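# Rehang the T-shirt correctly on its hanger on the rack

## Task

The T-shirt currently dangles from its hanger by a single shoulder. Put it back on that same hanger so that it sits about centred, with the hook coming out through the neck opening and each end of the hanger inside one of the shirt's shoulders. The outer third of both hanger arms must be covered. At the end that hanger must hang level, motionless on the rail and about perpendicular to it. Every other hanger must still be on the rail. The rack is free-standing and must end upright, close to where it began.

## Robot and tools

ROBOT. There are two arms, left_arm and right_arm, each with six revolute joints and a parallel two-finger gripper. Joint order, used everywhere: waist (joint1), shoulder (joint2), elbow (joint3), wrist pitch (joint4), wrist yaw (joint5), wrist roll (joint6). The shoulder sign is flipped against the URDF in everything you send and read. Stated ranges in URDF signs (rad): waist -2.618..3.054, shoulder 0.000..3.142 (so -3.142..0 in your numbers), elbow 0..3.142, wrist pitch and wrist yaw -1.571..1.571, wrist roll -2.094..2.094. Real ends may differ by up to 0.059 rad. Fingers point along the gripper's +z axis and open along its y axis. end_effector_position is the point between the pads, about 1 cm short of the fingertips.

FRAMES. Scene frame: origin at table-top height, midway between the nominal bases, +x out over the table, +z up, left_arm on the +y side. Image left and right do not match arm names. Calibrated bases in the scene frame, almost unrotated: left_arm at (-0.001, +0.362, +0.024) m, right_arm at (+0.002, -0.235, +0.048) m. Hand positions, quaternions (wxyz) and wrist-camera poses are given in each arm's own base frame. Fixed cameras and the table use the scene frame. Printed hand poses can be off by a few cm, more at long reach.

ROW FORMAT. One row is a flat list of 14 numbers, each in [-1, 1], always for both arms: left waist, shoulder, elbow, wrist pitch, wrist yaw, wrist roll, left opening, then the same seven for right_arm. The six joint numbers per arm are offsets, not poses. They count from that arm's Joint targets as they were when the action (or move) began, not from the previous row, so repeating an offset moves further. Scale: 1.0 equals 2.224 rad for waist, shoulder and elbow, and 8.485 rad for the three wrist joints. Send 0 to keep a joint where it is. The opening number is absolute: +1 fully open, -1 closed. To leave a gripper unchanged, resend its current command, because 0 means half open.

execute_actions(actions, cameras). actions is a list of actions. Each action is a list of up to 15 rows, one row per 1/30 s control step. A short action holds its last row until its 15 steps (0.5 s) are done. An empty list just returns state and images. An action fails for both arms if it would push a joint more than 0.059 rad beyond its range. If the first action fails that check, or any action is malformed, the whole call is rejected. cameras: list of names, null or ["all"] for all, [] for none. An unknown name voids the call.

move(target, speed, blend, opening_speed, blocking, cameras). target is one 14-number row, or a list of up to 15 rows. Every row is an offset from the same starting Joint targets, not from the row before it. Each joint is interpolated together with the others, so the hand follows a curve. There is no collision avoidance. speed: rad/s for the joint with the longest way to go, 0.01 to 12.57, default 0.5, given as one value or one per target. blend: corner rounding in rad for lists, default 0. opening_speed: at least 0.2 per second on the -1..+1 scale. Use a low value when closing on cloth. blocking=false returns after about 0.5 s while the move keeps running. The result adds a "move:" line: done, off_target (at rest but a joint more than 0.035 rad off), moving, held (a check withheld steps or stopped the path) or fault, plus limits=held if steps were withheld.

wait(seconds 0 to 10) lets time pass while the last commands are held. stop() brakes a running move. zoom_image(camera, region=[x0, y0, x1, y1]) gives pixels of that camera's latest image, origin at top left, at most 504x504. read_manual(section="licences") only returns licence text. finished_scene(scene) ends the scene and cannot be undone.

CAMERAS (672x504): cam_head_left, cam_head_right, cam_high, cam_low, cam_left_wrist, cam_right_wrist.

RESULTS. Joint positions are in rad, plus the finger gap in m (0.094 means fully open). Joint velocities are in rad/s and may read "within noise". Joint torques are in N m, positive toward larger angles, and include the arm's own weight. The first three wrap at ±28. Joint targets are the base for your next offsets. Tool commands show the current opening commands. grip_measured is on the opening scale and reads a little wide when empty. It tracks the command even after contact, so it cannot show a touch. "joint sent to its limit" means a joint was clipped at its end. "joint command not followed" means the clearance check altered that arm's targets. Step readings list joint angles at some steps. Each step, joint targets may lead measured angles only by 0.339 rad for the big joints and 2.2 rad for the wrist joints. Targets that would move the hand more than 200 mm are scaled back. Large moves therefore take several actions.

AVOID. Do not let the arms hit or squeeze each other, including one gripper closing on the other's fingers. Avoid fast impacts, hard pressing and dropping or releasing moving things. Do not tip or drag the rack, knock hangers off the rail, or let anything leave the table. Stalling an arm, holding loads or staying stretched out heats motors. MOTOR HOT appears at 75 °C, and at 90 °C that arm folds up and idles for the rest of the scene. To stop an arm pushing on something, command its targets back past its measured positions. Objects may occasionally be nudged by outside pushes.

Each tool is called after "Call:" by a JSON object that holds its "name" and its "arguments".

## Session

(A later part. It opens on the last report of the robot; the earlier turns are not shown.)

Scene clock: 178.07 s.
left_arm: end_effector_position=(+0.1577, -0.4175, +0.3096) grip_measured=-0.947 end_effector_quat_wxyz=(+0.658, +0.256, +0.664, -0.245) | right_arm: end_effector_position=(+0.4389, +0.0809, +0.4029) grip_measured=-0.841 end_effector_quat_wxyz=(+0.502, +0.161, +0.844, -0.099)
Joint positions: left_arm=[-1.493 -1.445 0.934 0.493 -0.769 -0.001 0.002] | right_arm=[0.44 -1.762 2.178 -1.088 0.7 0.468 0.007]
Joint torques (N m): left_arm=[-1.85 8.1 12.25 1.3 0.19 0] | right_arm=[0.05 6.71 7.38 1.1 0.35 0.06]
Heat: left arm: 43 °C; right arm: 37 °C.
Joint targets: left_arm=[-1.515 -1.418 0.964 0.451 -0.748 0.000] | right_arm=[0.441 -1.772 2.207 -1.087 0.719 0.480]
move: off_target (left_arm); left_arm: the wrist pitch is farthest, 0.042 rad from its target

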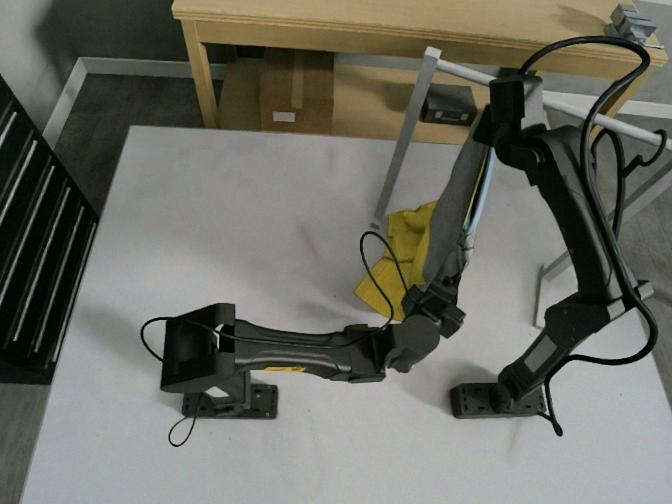

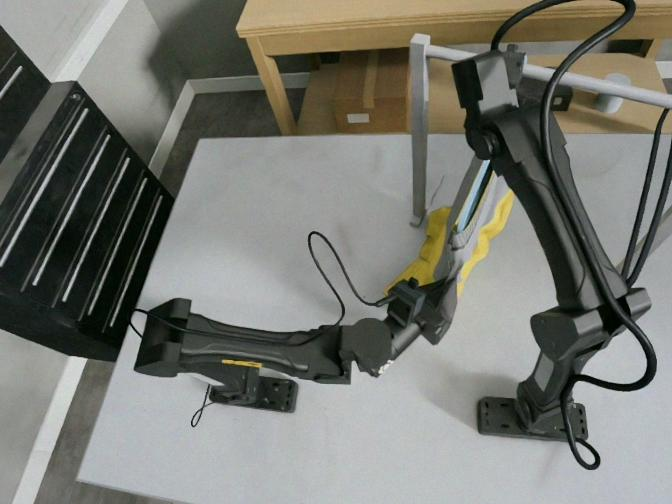

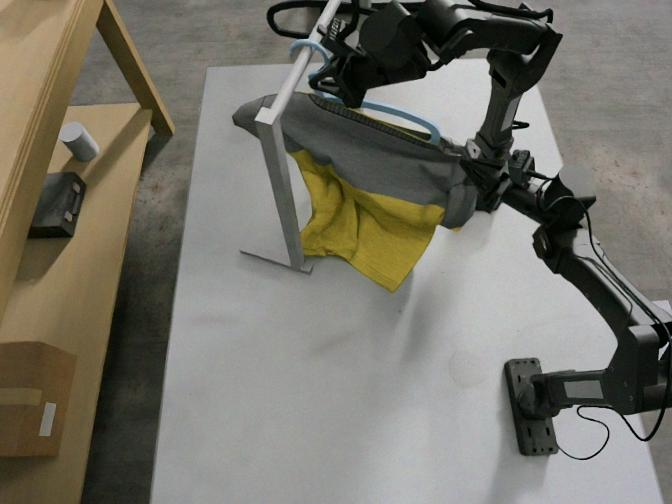

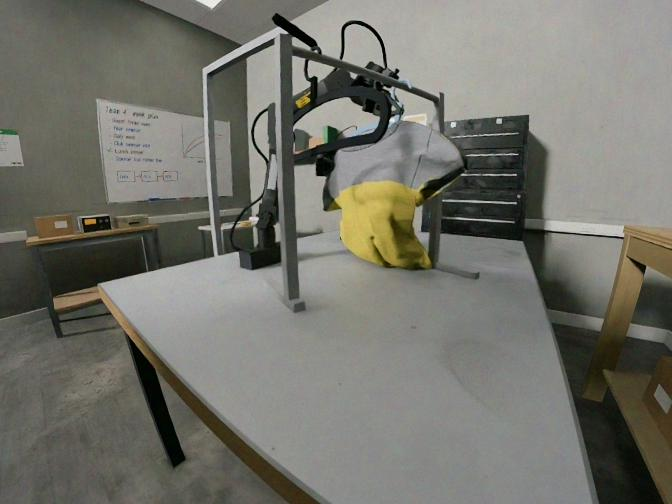

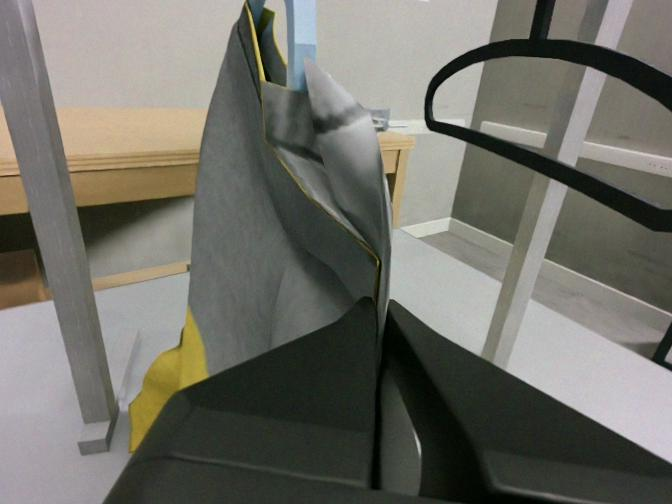

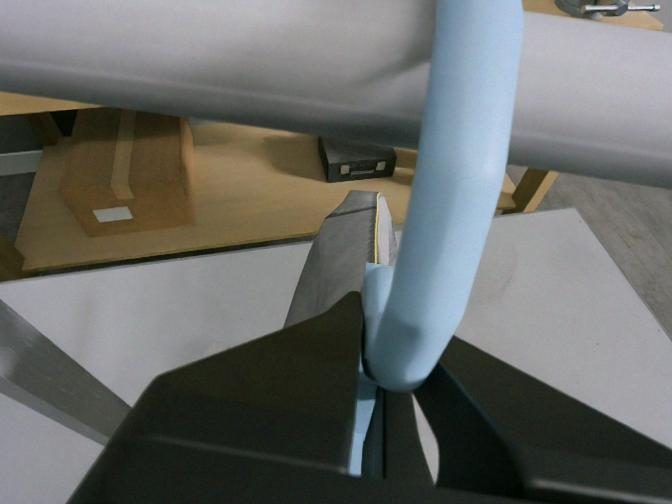

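Call:
{"name": "move", "arguments": {"target": [0.0090, 0.0153, 0.1007, -0.0283, 0.0033, 0, -1.0, 0, 0, 0, 0, 0, 0, -0.95], "speed": 0.15}}

Scene clock: 181.97 s.
left_arm: end_effector_position=(+0.1593, -0.4187, +0.3704) grip_measured=-0.947 end_effector_quat_wxyz=(+0.658, +0.256, +0.664, -0.246) | right_arm: end_effector_position=(+0.4389, +0.0810, +0.4029) grip_measured=-0.841 end_effector_quat_wxyz=(+0.502, +0.160, +0.844, -0.099)
Joint positions: left_arm=[-1.488 -1.415 1.153 0.244 -0.763 -0.001 0.002] | right_arm=[0.44 -1.762 2.178 -1.088 0.7 0.468 0.007]
Joint torques (N m): left_arm=[-0.73 8.28 12.62 1.39 0.39 -0.03] | right_arm=[0.02 6.69 7.41 1.09 0.35 0.06]
Heat: left arm: 42 °C; right arm: 37 °C.
Joint targets: left_arm=[-1.495 -1.384 1.188 0.211 -0.720 0.000] | right_arm=[0.441 -1.772 2.207 -1.087 0.719 0.480]
move: off_target (left_arm); left_arm: the wrist yaw is farthest, 0.043 rad from its target

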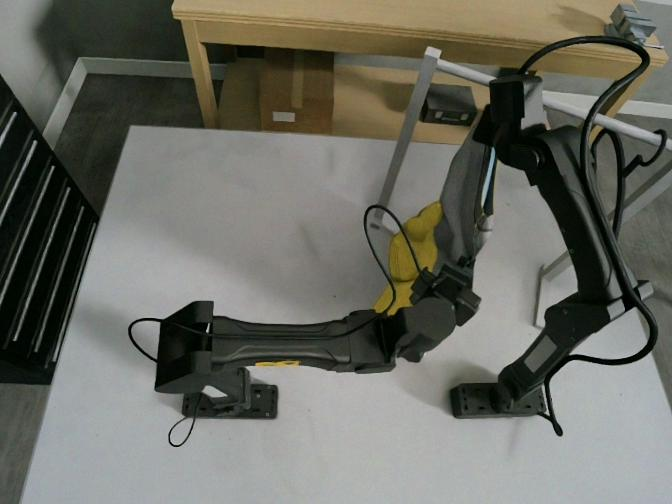

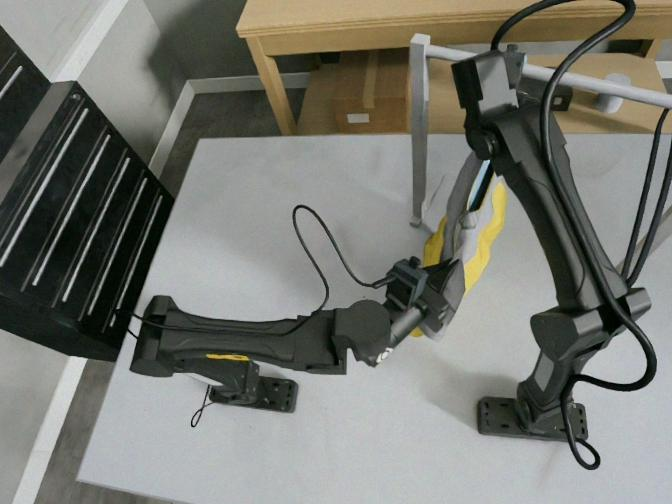

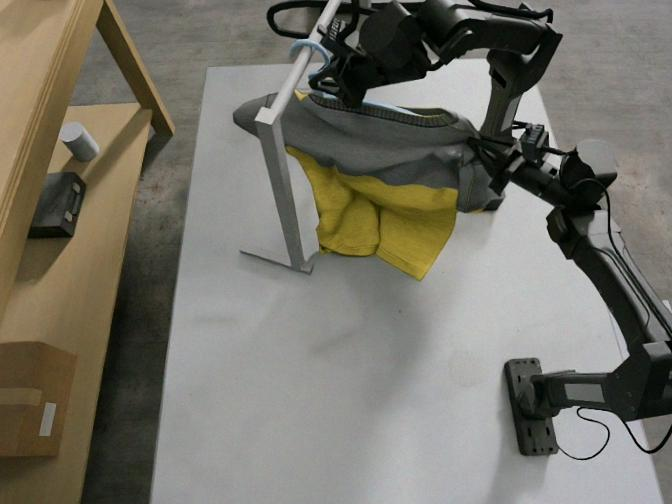

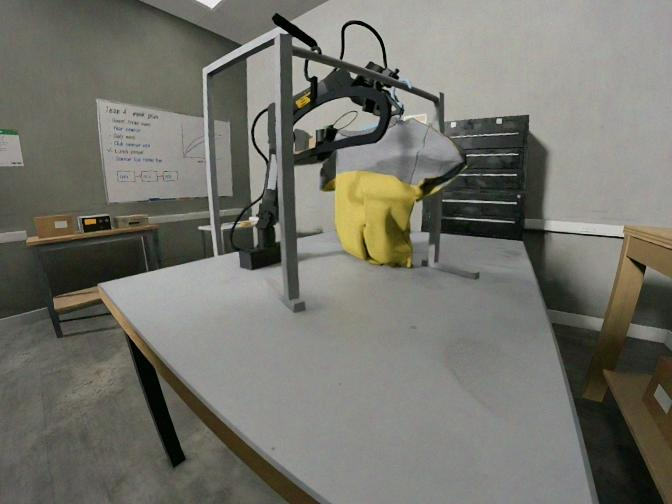

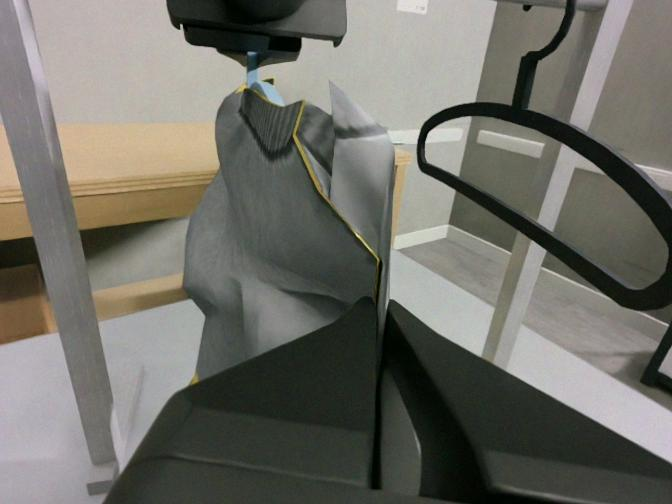

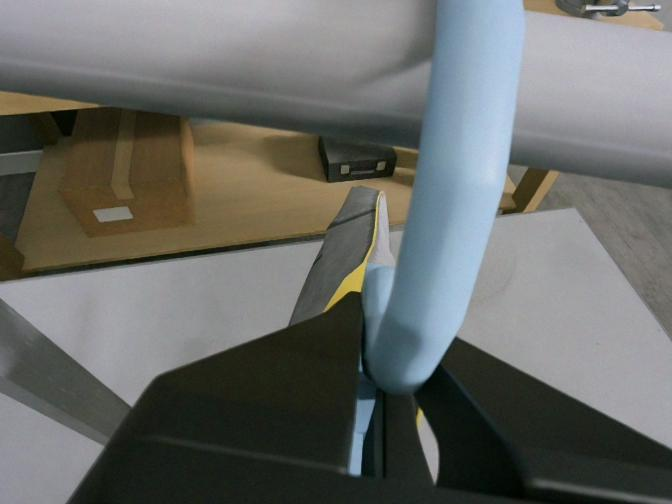

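Call:
{"name": "zoom_image", "arguments": {"camera": "cam_left_wrist", "region": [160, 0, 460, 260]}}

Call:
{"name": "zoom_image", "arguments": {"camera": "cam_high", "region": [210, 30, 540, 290]}}

Call:
{"name": "zoom_image", "arguments": {"camera": "cam_low", "region": [310, 90, 490, 240]}}

Call:
{"name": "zoom_image", "arguments": {"camera": "cam_head_left", "region": [360, 90, 560, 340]}}

Call:
{"name": "zoom_image", "arguments": {"camera": "cam_head_right", "region": [380, 130, 540, 350]}}

Scaled by 1.680 from the camera's image (finer frame: 960x720).

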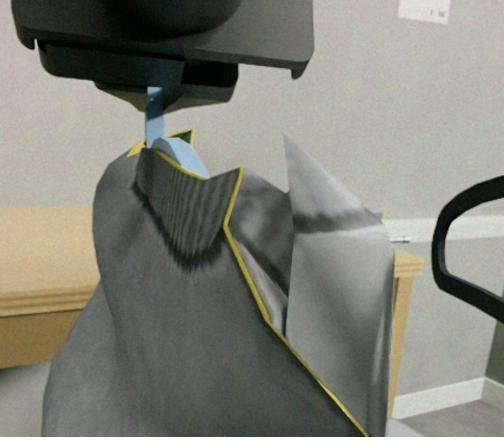

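Scaled by 1.527 from the camera's image (finer frame: 960x720).

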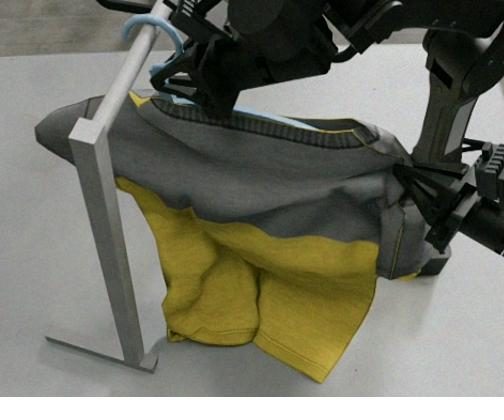

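Scaled by 2.800 from the camera's image (finer frame: 960x720).

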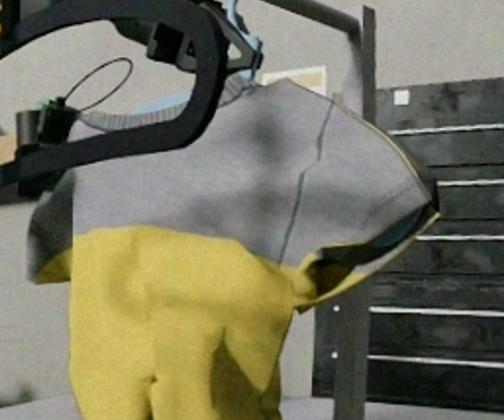

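Scaled by 2.016 from the camera's image (finer frame: 960x720).

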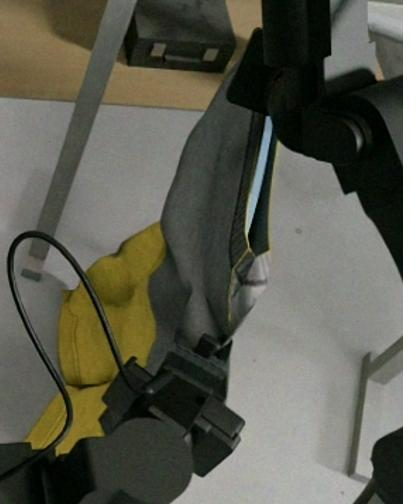

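Scaled by 2.291 from the camera's image (finer frame: 960x720).

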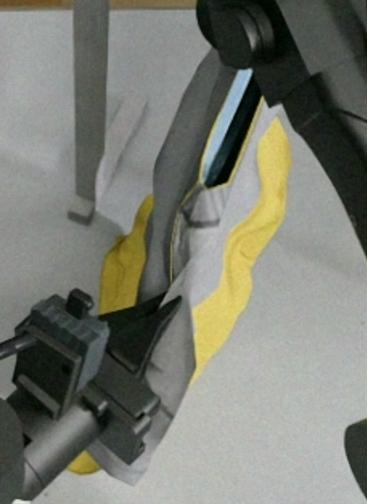

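Call:
{"name": "zoom_image", "arguments": {"camera": "cam_right_wrist", "region": [280, 165, 440, 305]}}

Call:
{"name": "zoom_image", "arguments": {"camera": "cam_low", "region": [380, 80, 490, 200]}}

Call:
{"name": "zoom_image", "arguments": {"camera": "cam_high", "region": [220, 70, 400, 200]}}

Call:
{"name": "zoom_image", "arguments": {"camera": "cam_high", "region": [390, 70, 540, 230]}}

Scaled by 3.150 from the camera's image (finer frame: 960x720).

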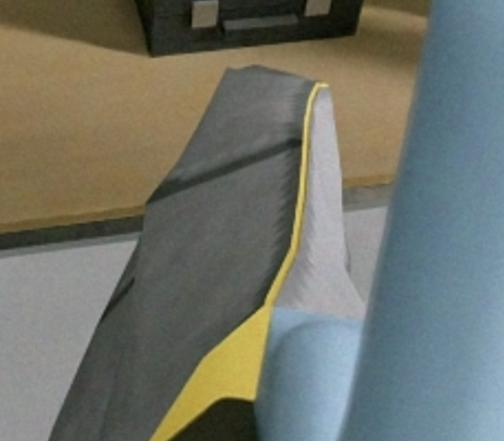

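Scaled by 4.200 from the camera's image (finer frame: 960x720).

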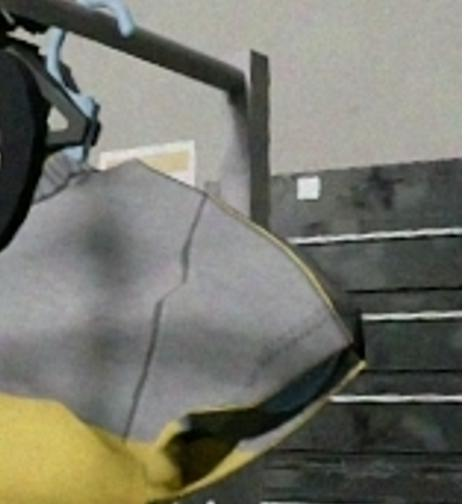

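Scaled by 2.800 from the camera's image (finer frame: 960x720).

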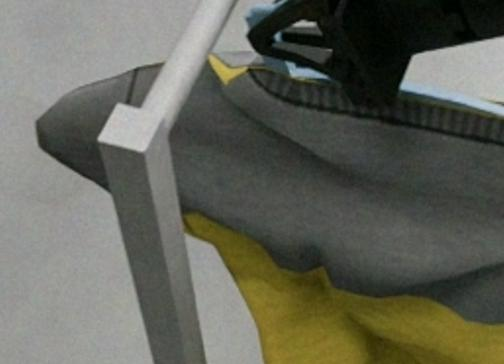

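Scaled by 3.150 from the camera's image (finer frame: 960x720).

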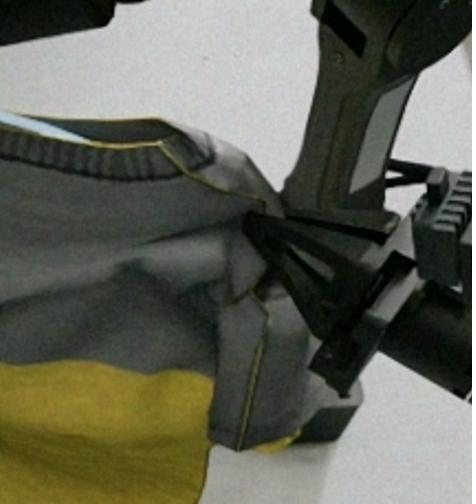

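Call:
{"name": "move", "arguments": {"target": [0.0814, -0.0704, 0.1262, -0.0214, 0.0261, 0, -1.0, 0, 0, 0, 0, 0, 0, -0.95], "speed": 0.15}}

Scene clock: 193.53 s.
left_arm: end_effector_position=(+0.2062, -0.4449, +0.4141) grip_measured=-0.947 end_effector_quat_wxyz=(+0.645, +0.284, +0.656, -0.270) | right_arm: end_effector_position=(+0.4389, +0.0810, +0.4029) grip_measured=-0.841 end_effector_quat_wxyz=(+0.502, +0.160, +0.844, -0.099)
Joint positions: left_arm=[-1.319 -1.523 1.432 0.065 -0.514 -0.001 0.002] | right_arm=[0.44 -1.762 2.178 -1.088 0.7 0.468 0.007]
Joint torques (N m): left_arm=[0.47 5.37 12.88 1.52 0.14 -0.02] | right_arm=[0.01 6.71 7.39 1.1 0.35 0.05]
Heat: left arm: 42 °C; right arm: 38 °C.
Joint targets: left_arm=[-1.314 -1.541 1.469 0.029 -0.499 0.000] | right_arm=[0.441 -1.772 2.207 -1.087 0.719 0.480]
move: off_target (left_arm); left_arm: the elbow is farthest, 0.036 rad from its target

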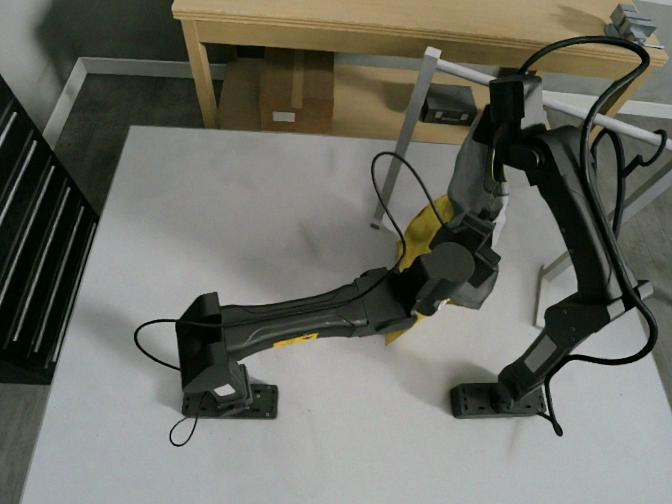

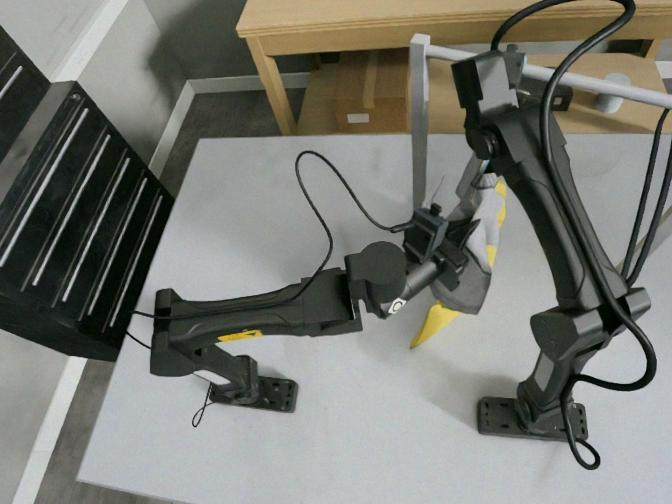

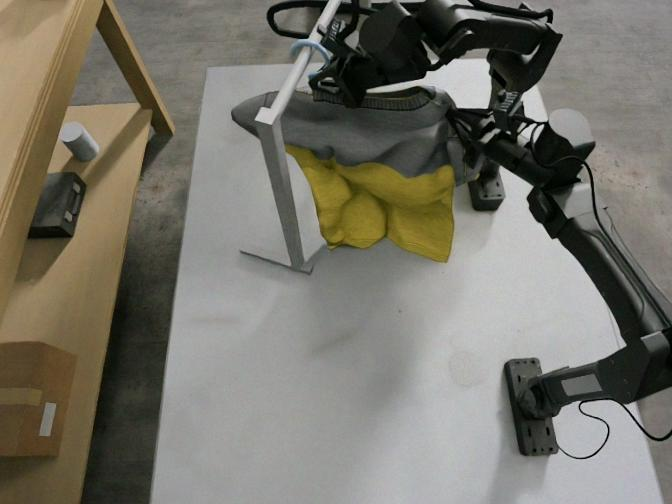

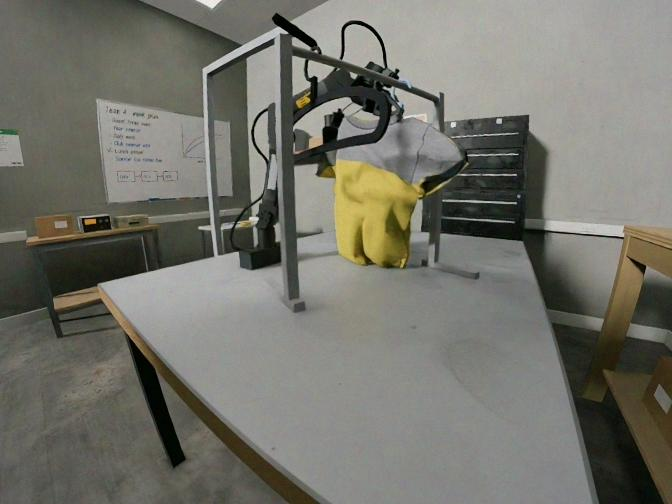

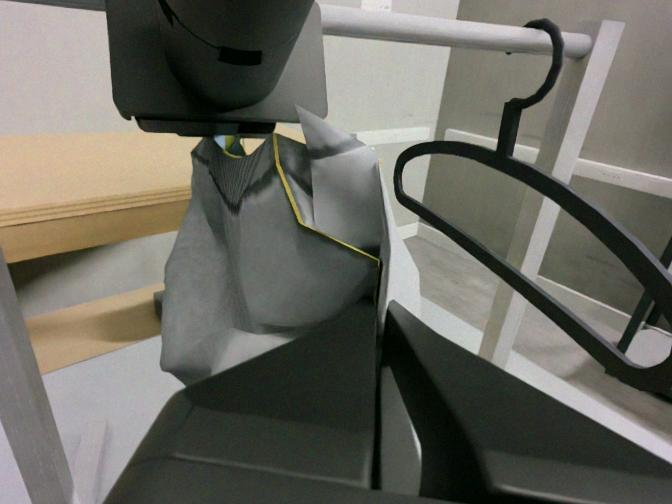

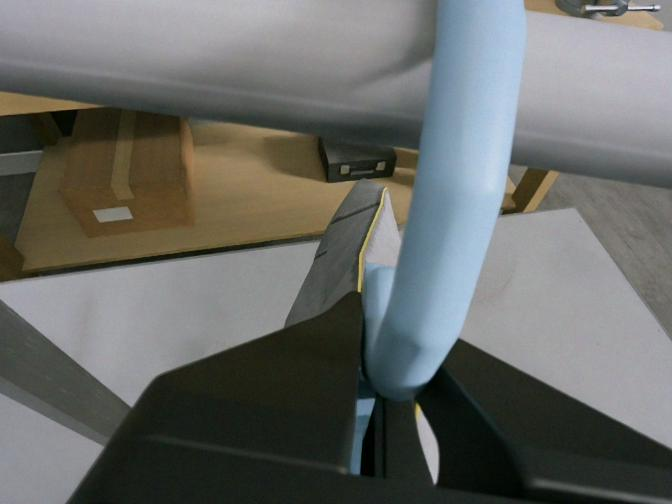

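Call:
{"name": "zoom_image", "arguments": {"camera": "cam_high", "region": [220, 50, 540, 290]}}

Call:
{"name": "zoom_image", "arguments": {"camera": "cam_low", "region": [300, 70, 490, 280]}}

Call:
{"name": "zoom_image", "arguments": {"camera": "cam_head_left", "region": [380, 80, 560, 340]}}

Call:
{"name": "zoom_image", "arguments": {"camera": "cam_head_right", "region": [390, 130, 540, 330]}}

Call:
{"name": "zoom_image", "arguments": {"camera": "cam_left_wrist", "region": [120, 90, 440, 330]}}

Call:
{"name": "zoom_image", "arguments": {"camera": "cam_right_wrist", "region": [280, 165, 440, 305]}}

Scaled by 1.575 from the camera's image (finer frame: 960x720).

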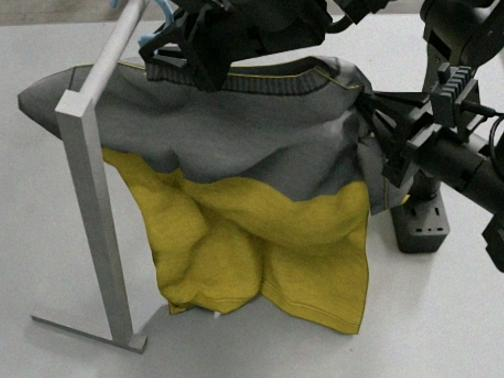

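Scaled by 2.400 from the camera's image (finer frame: 960x720).

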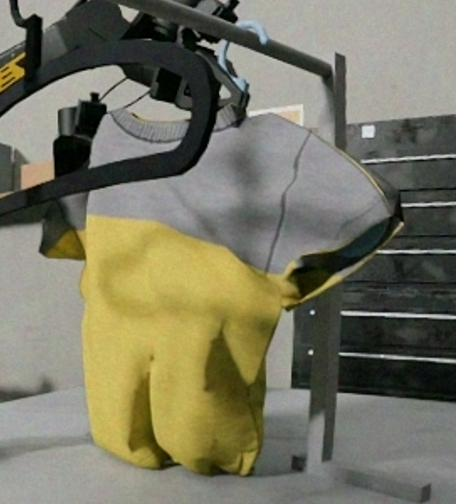

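Scaled by 1.938 from the camera's image (finer frame: 960x720).

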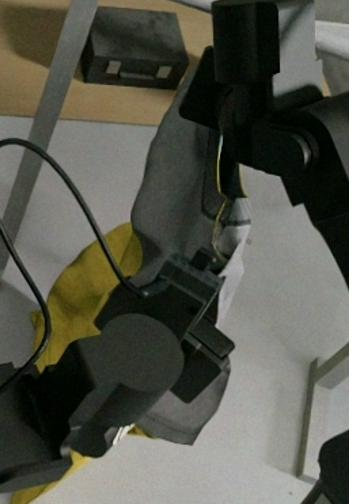

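Scaled by 2.520 from the camera's image (finer frame: 960x720).

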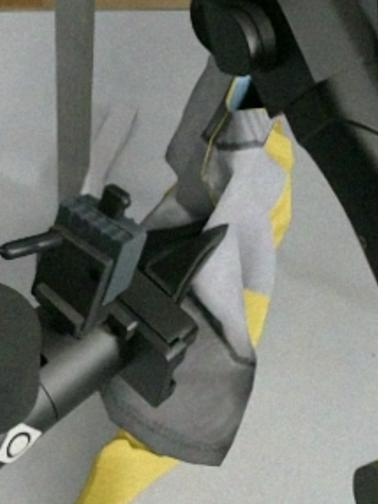

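Scaled by 1.575 from the camera's image (finer frame: 960x720).

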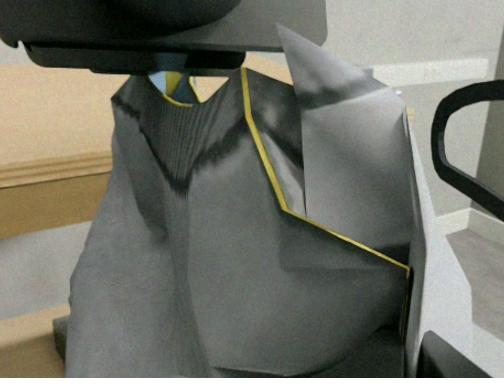

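Scaled by 3.150 from the camera's image (finer frame: 960x720).

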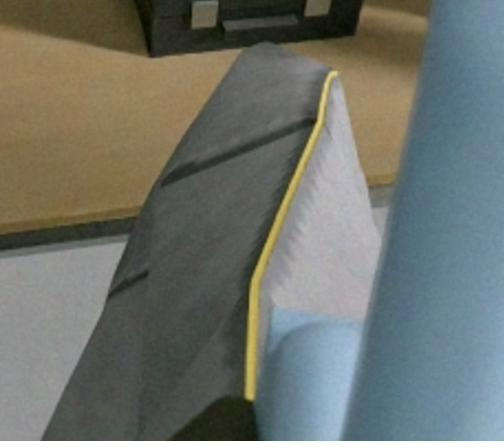

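Call:
{"name": "move", "arguments": {"target": [0.0782, -0.0319, -0.1016, 0.0701, 0.0336, 0.0074, -1.0, 0, 0, 0, 0, 0, 0, -0.95], "speed": 0.22}}

Scene clock: 202.97 s.
left_arm: end_effector_position=(+0.2452, -0.4520, +0.4247) grip_measured=-0.947 end_effector_quat_wxyz=(+0.705, +0.272, +0.549, -0.357) | right_arm: end_effector_position=(+0.4389, +0.0810, +0.4029) grip_measured=-0.841 end_effector_quat_wxyz=(+0.502, +0.164, +0.843, -0.097)
Joint positions: left_arm=[-1.149 -1.589 1.268 0.58 -0.213 0.048 0.002] | right_arm=[0.44 -1.762 2.178 -1.088 0.7 0.476 0.007]
Joint torques (N m): left_arm=[0.87 5.5 7.04 2.21 0.13 0.12] | right_arm=[0.02 6.72 7.38 1.09 0.36 0.06]
Heat: left arm: 42 °C; right arm: 38 °C.
Joint targets: left_arm=[-1.140 -1.612 1.243 0.624 -0.214 0.063] | right_arm=[0.441 -1.772 2.207 -1.087 0.719 0.480]
move: off_target (left_arm); left_arm: the wrist pitch is farthest, 0.043 rad from its target

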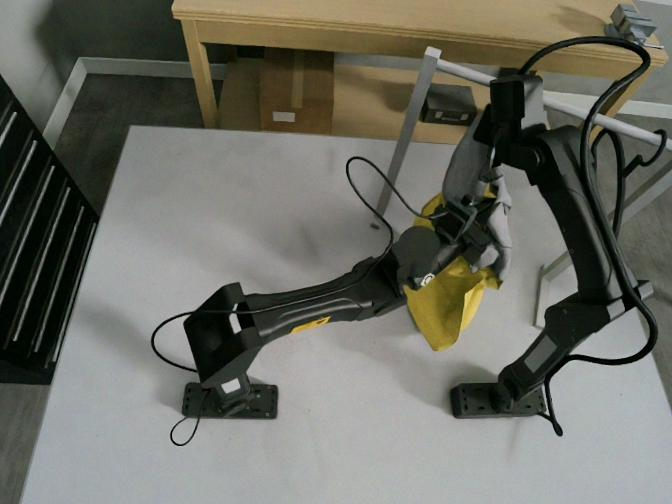

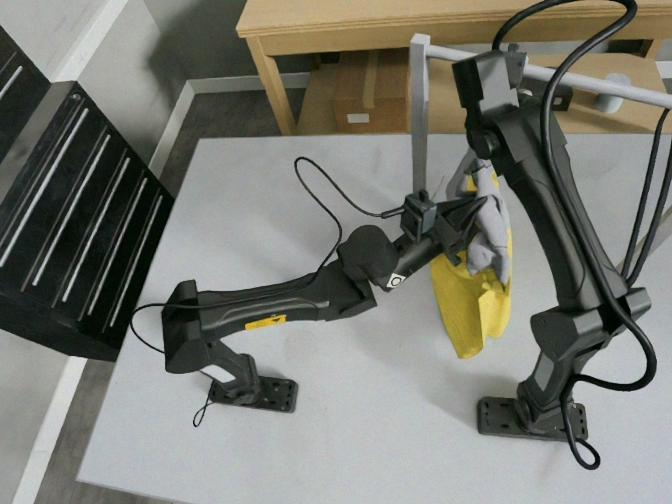

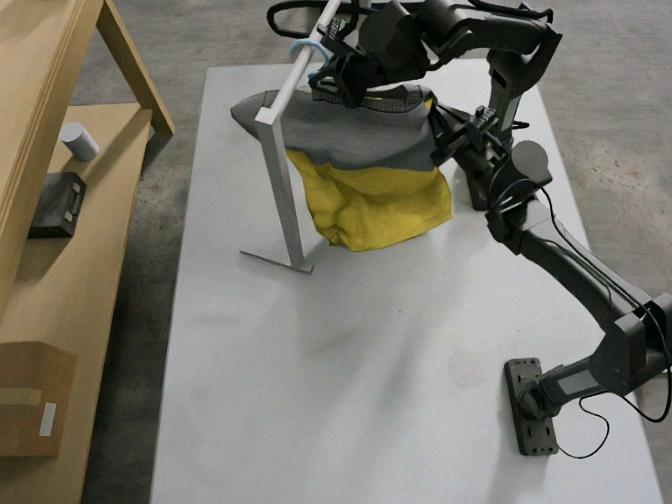

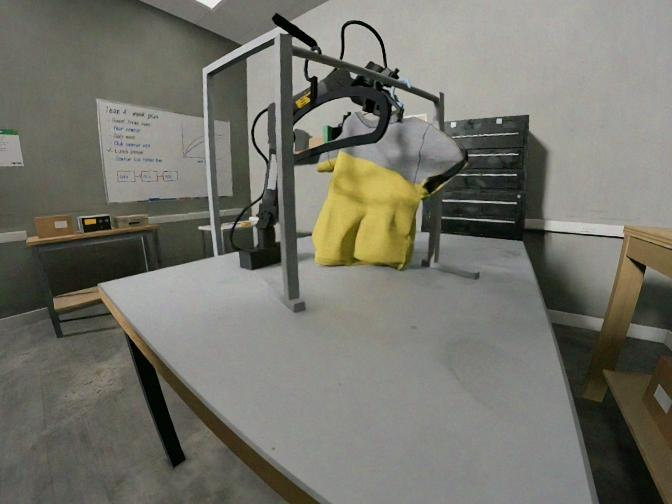

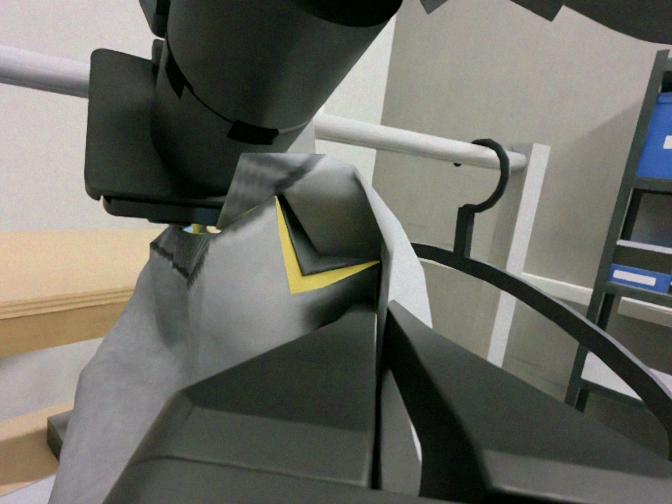

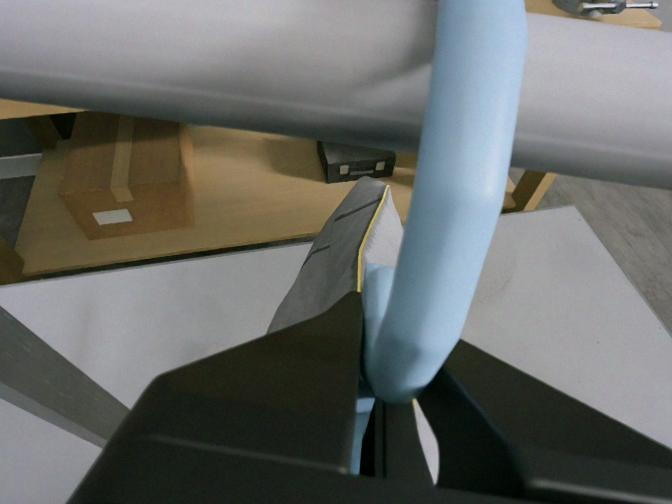

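Call:
{"name": "zoom_image", "arguments": {"camera": "cam_high", "region": [220, 50, 500, 260]}}

Call:
{"name": "zoom_image", "arguments": {"camera": "cam_low", "region": [300, 70, 490, 280]}}

Call:
{"name": "zoom_image", "arguments": {"camera": "cam_left_wrist", "region": [60, 90, 440, 375]}}

Call:
{"name": "zoom_image", "arguments": {"camera": "cam_head_right", "region": [390, 130, 540, 330]}}

Call:
{"name": "zoom_image", "arguments": {"camera": "cam_right_wrist", "region": [260, 165, 440, 345]}}

Scaled by 1.800 from the camera's image (finer frame: 960x720).

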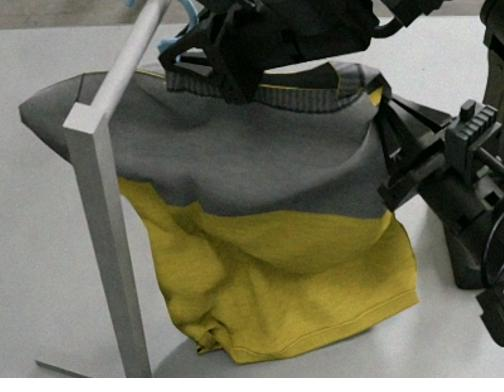

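Scaled by 2.400 from the camera's image (finer frame: 960x720).

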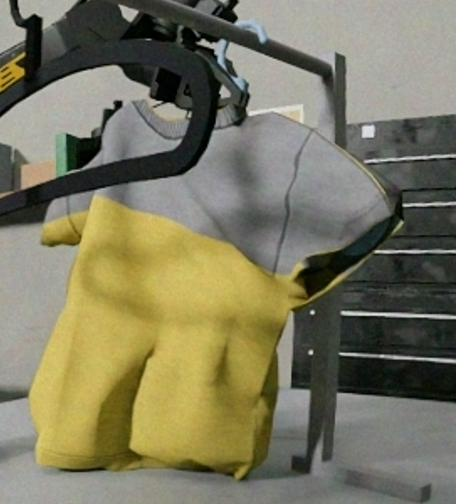

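Scaled by 1.326 from the camera's image (finer frame: 960x720).

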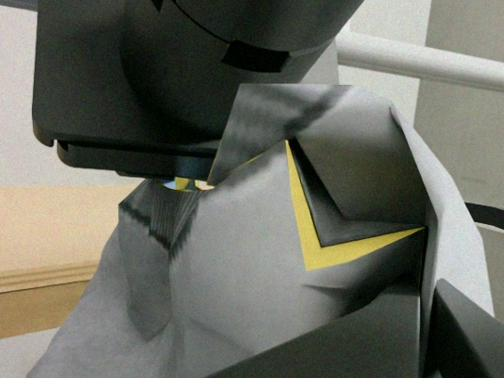

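Scaled by 2.520 from the camera's image (finer frame: 960x720).

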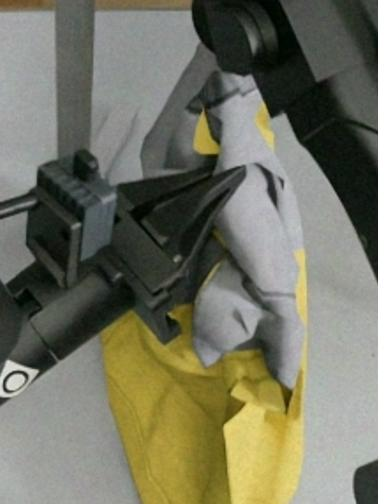

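Scaled by 2.800 from the camera's image (finer frame: 960x720).

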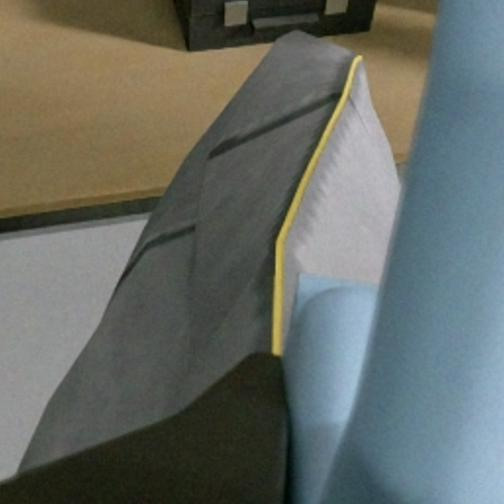

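Call:
{"name": "move", "arguments": {"target": [0, 0, 0, 0, 0, 0, 0.2, 0, 0, 0, 0, 0, 0, -0.95], "opening_speed": 0.5}}

Scene clock: 206.87 s.
left_arm: end_effector_position=(+0.2475, -0.4490, +0.4299) grip_measured=+0.197 end_effector_quat_wxyz=(+0.713, +0.264, +0.543, -0.356) | right_arm: end_effector_position=(+0.4389, +0.0810, +0.4029) grip_measured=-0.841 end_effector_quat_wxyz=(+0.502, +0.161, +0.844, -0.098)
Joint positions: left_arm=[-1.145 -1.59 1.268 0.603 -0.221 0.052 0.056] | right_arm=[0.44 -1.762 2.178 -1.088 0.7 0.469 0.007]
Joint torques (N m): left_arm=[0.39 5.78 7.36 1.96 0.1 0.09] | right_arm=[0.02 6.69 7.39 1.09 0.35 0.05]
Heat: left arm: 43 °C; right arm: 38 °C.
Joint targets: left_arm=[-1.140 -1.612 1.243 0.624 -0.214 0.063] | right_arm=[0.441 -1.772 2.207 -1.087 0.719 0.480]
move: done

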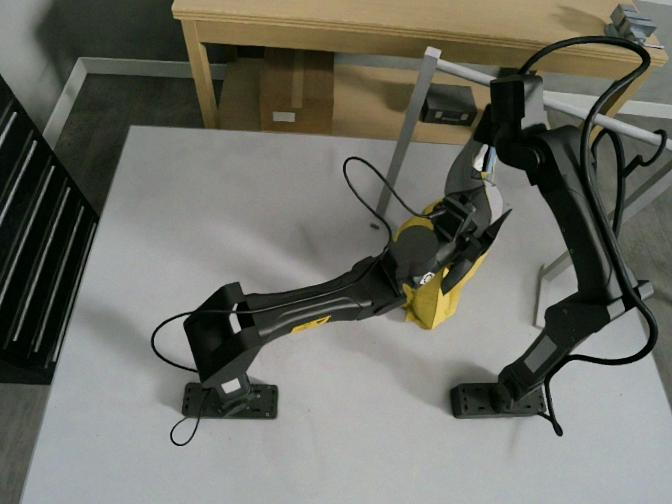

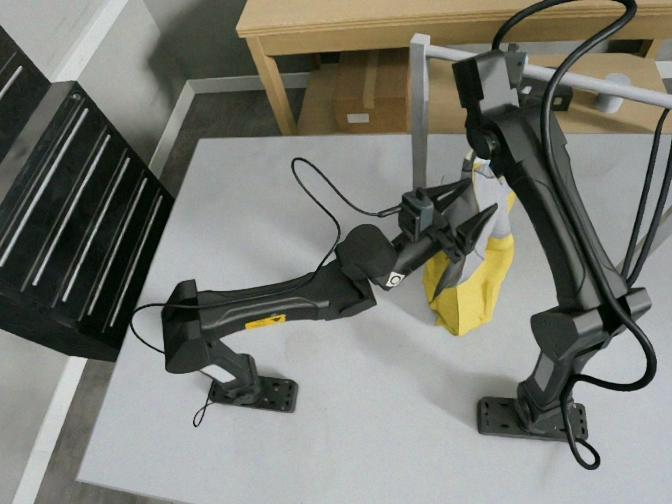

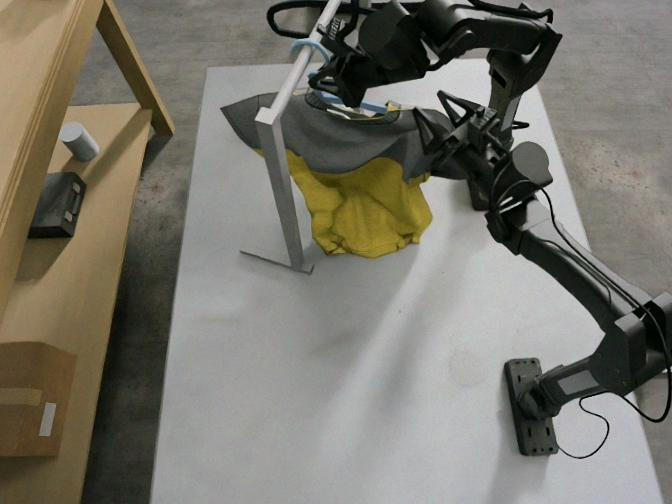

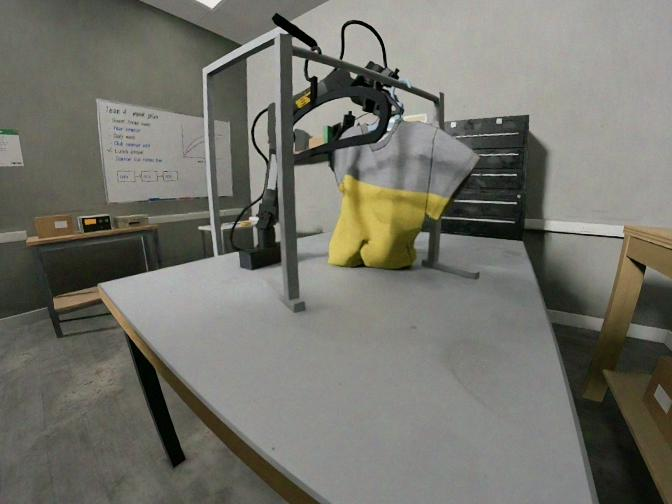

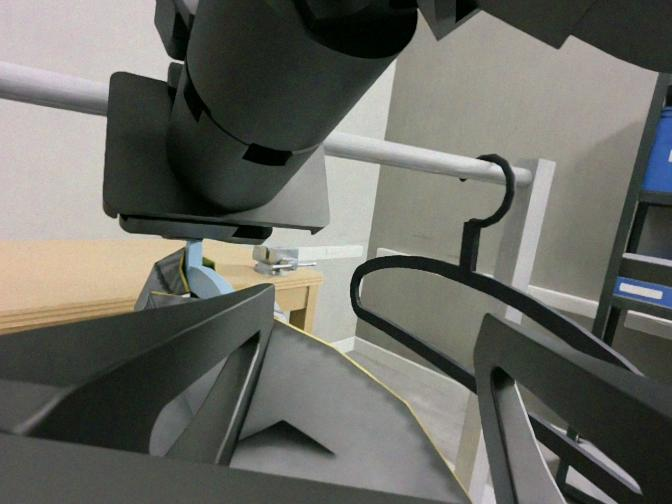

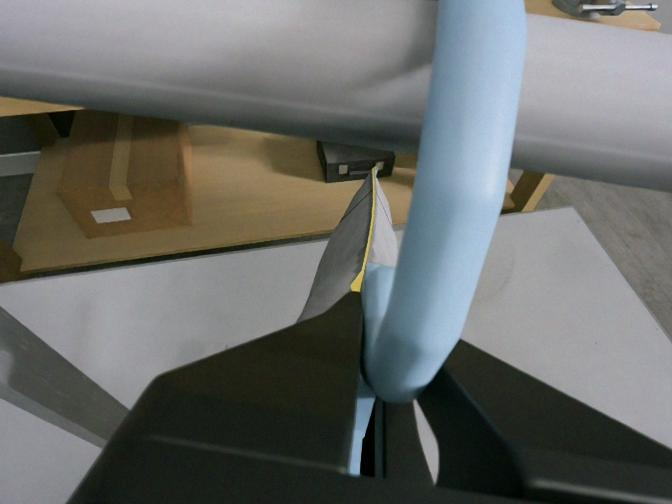

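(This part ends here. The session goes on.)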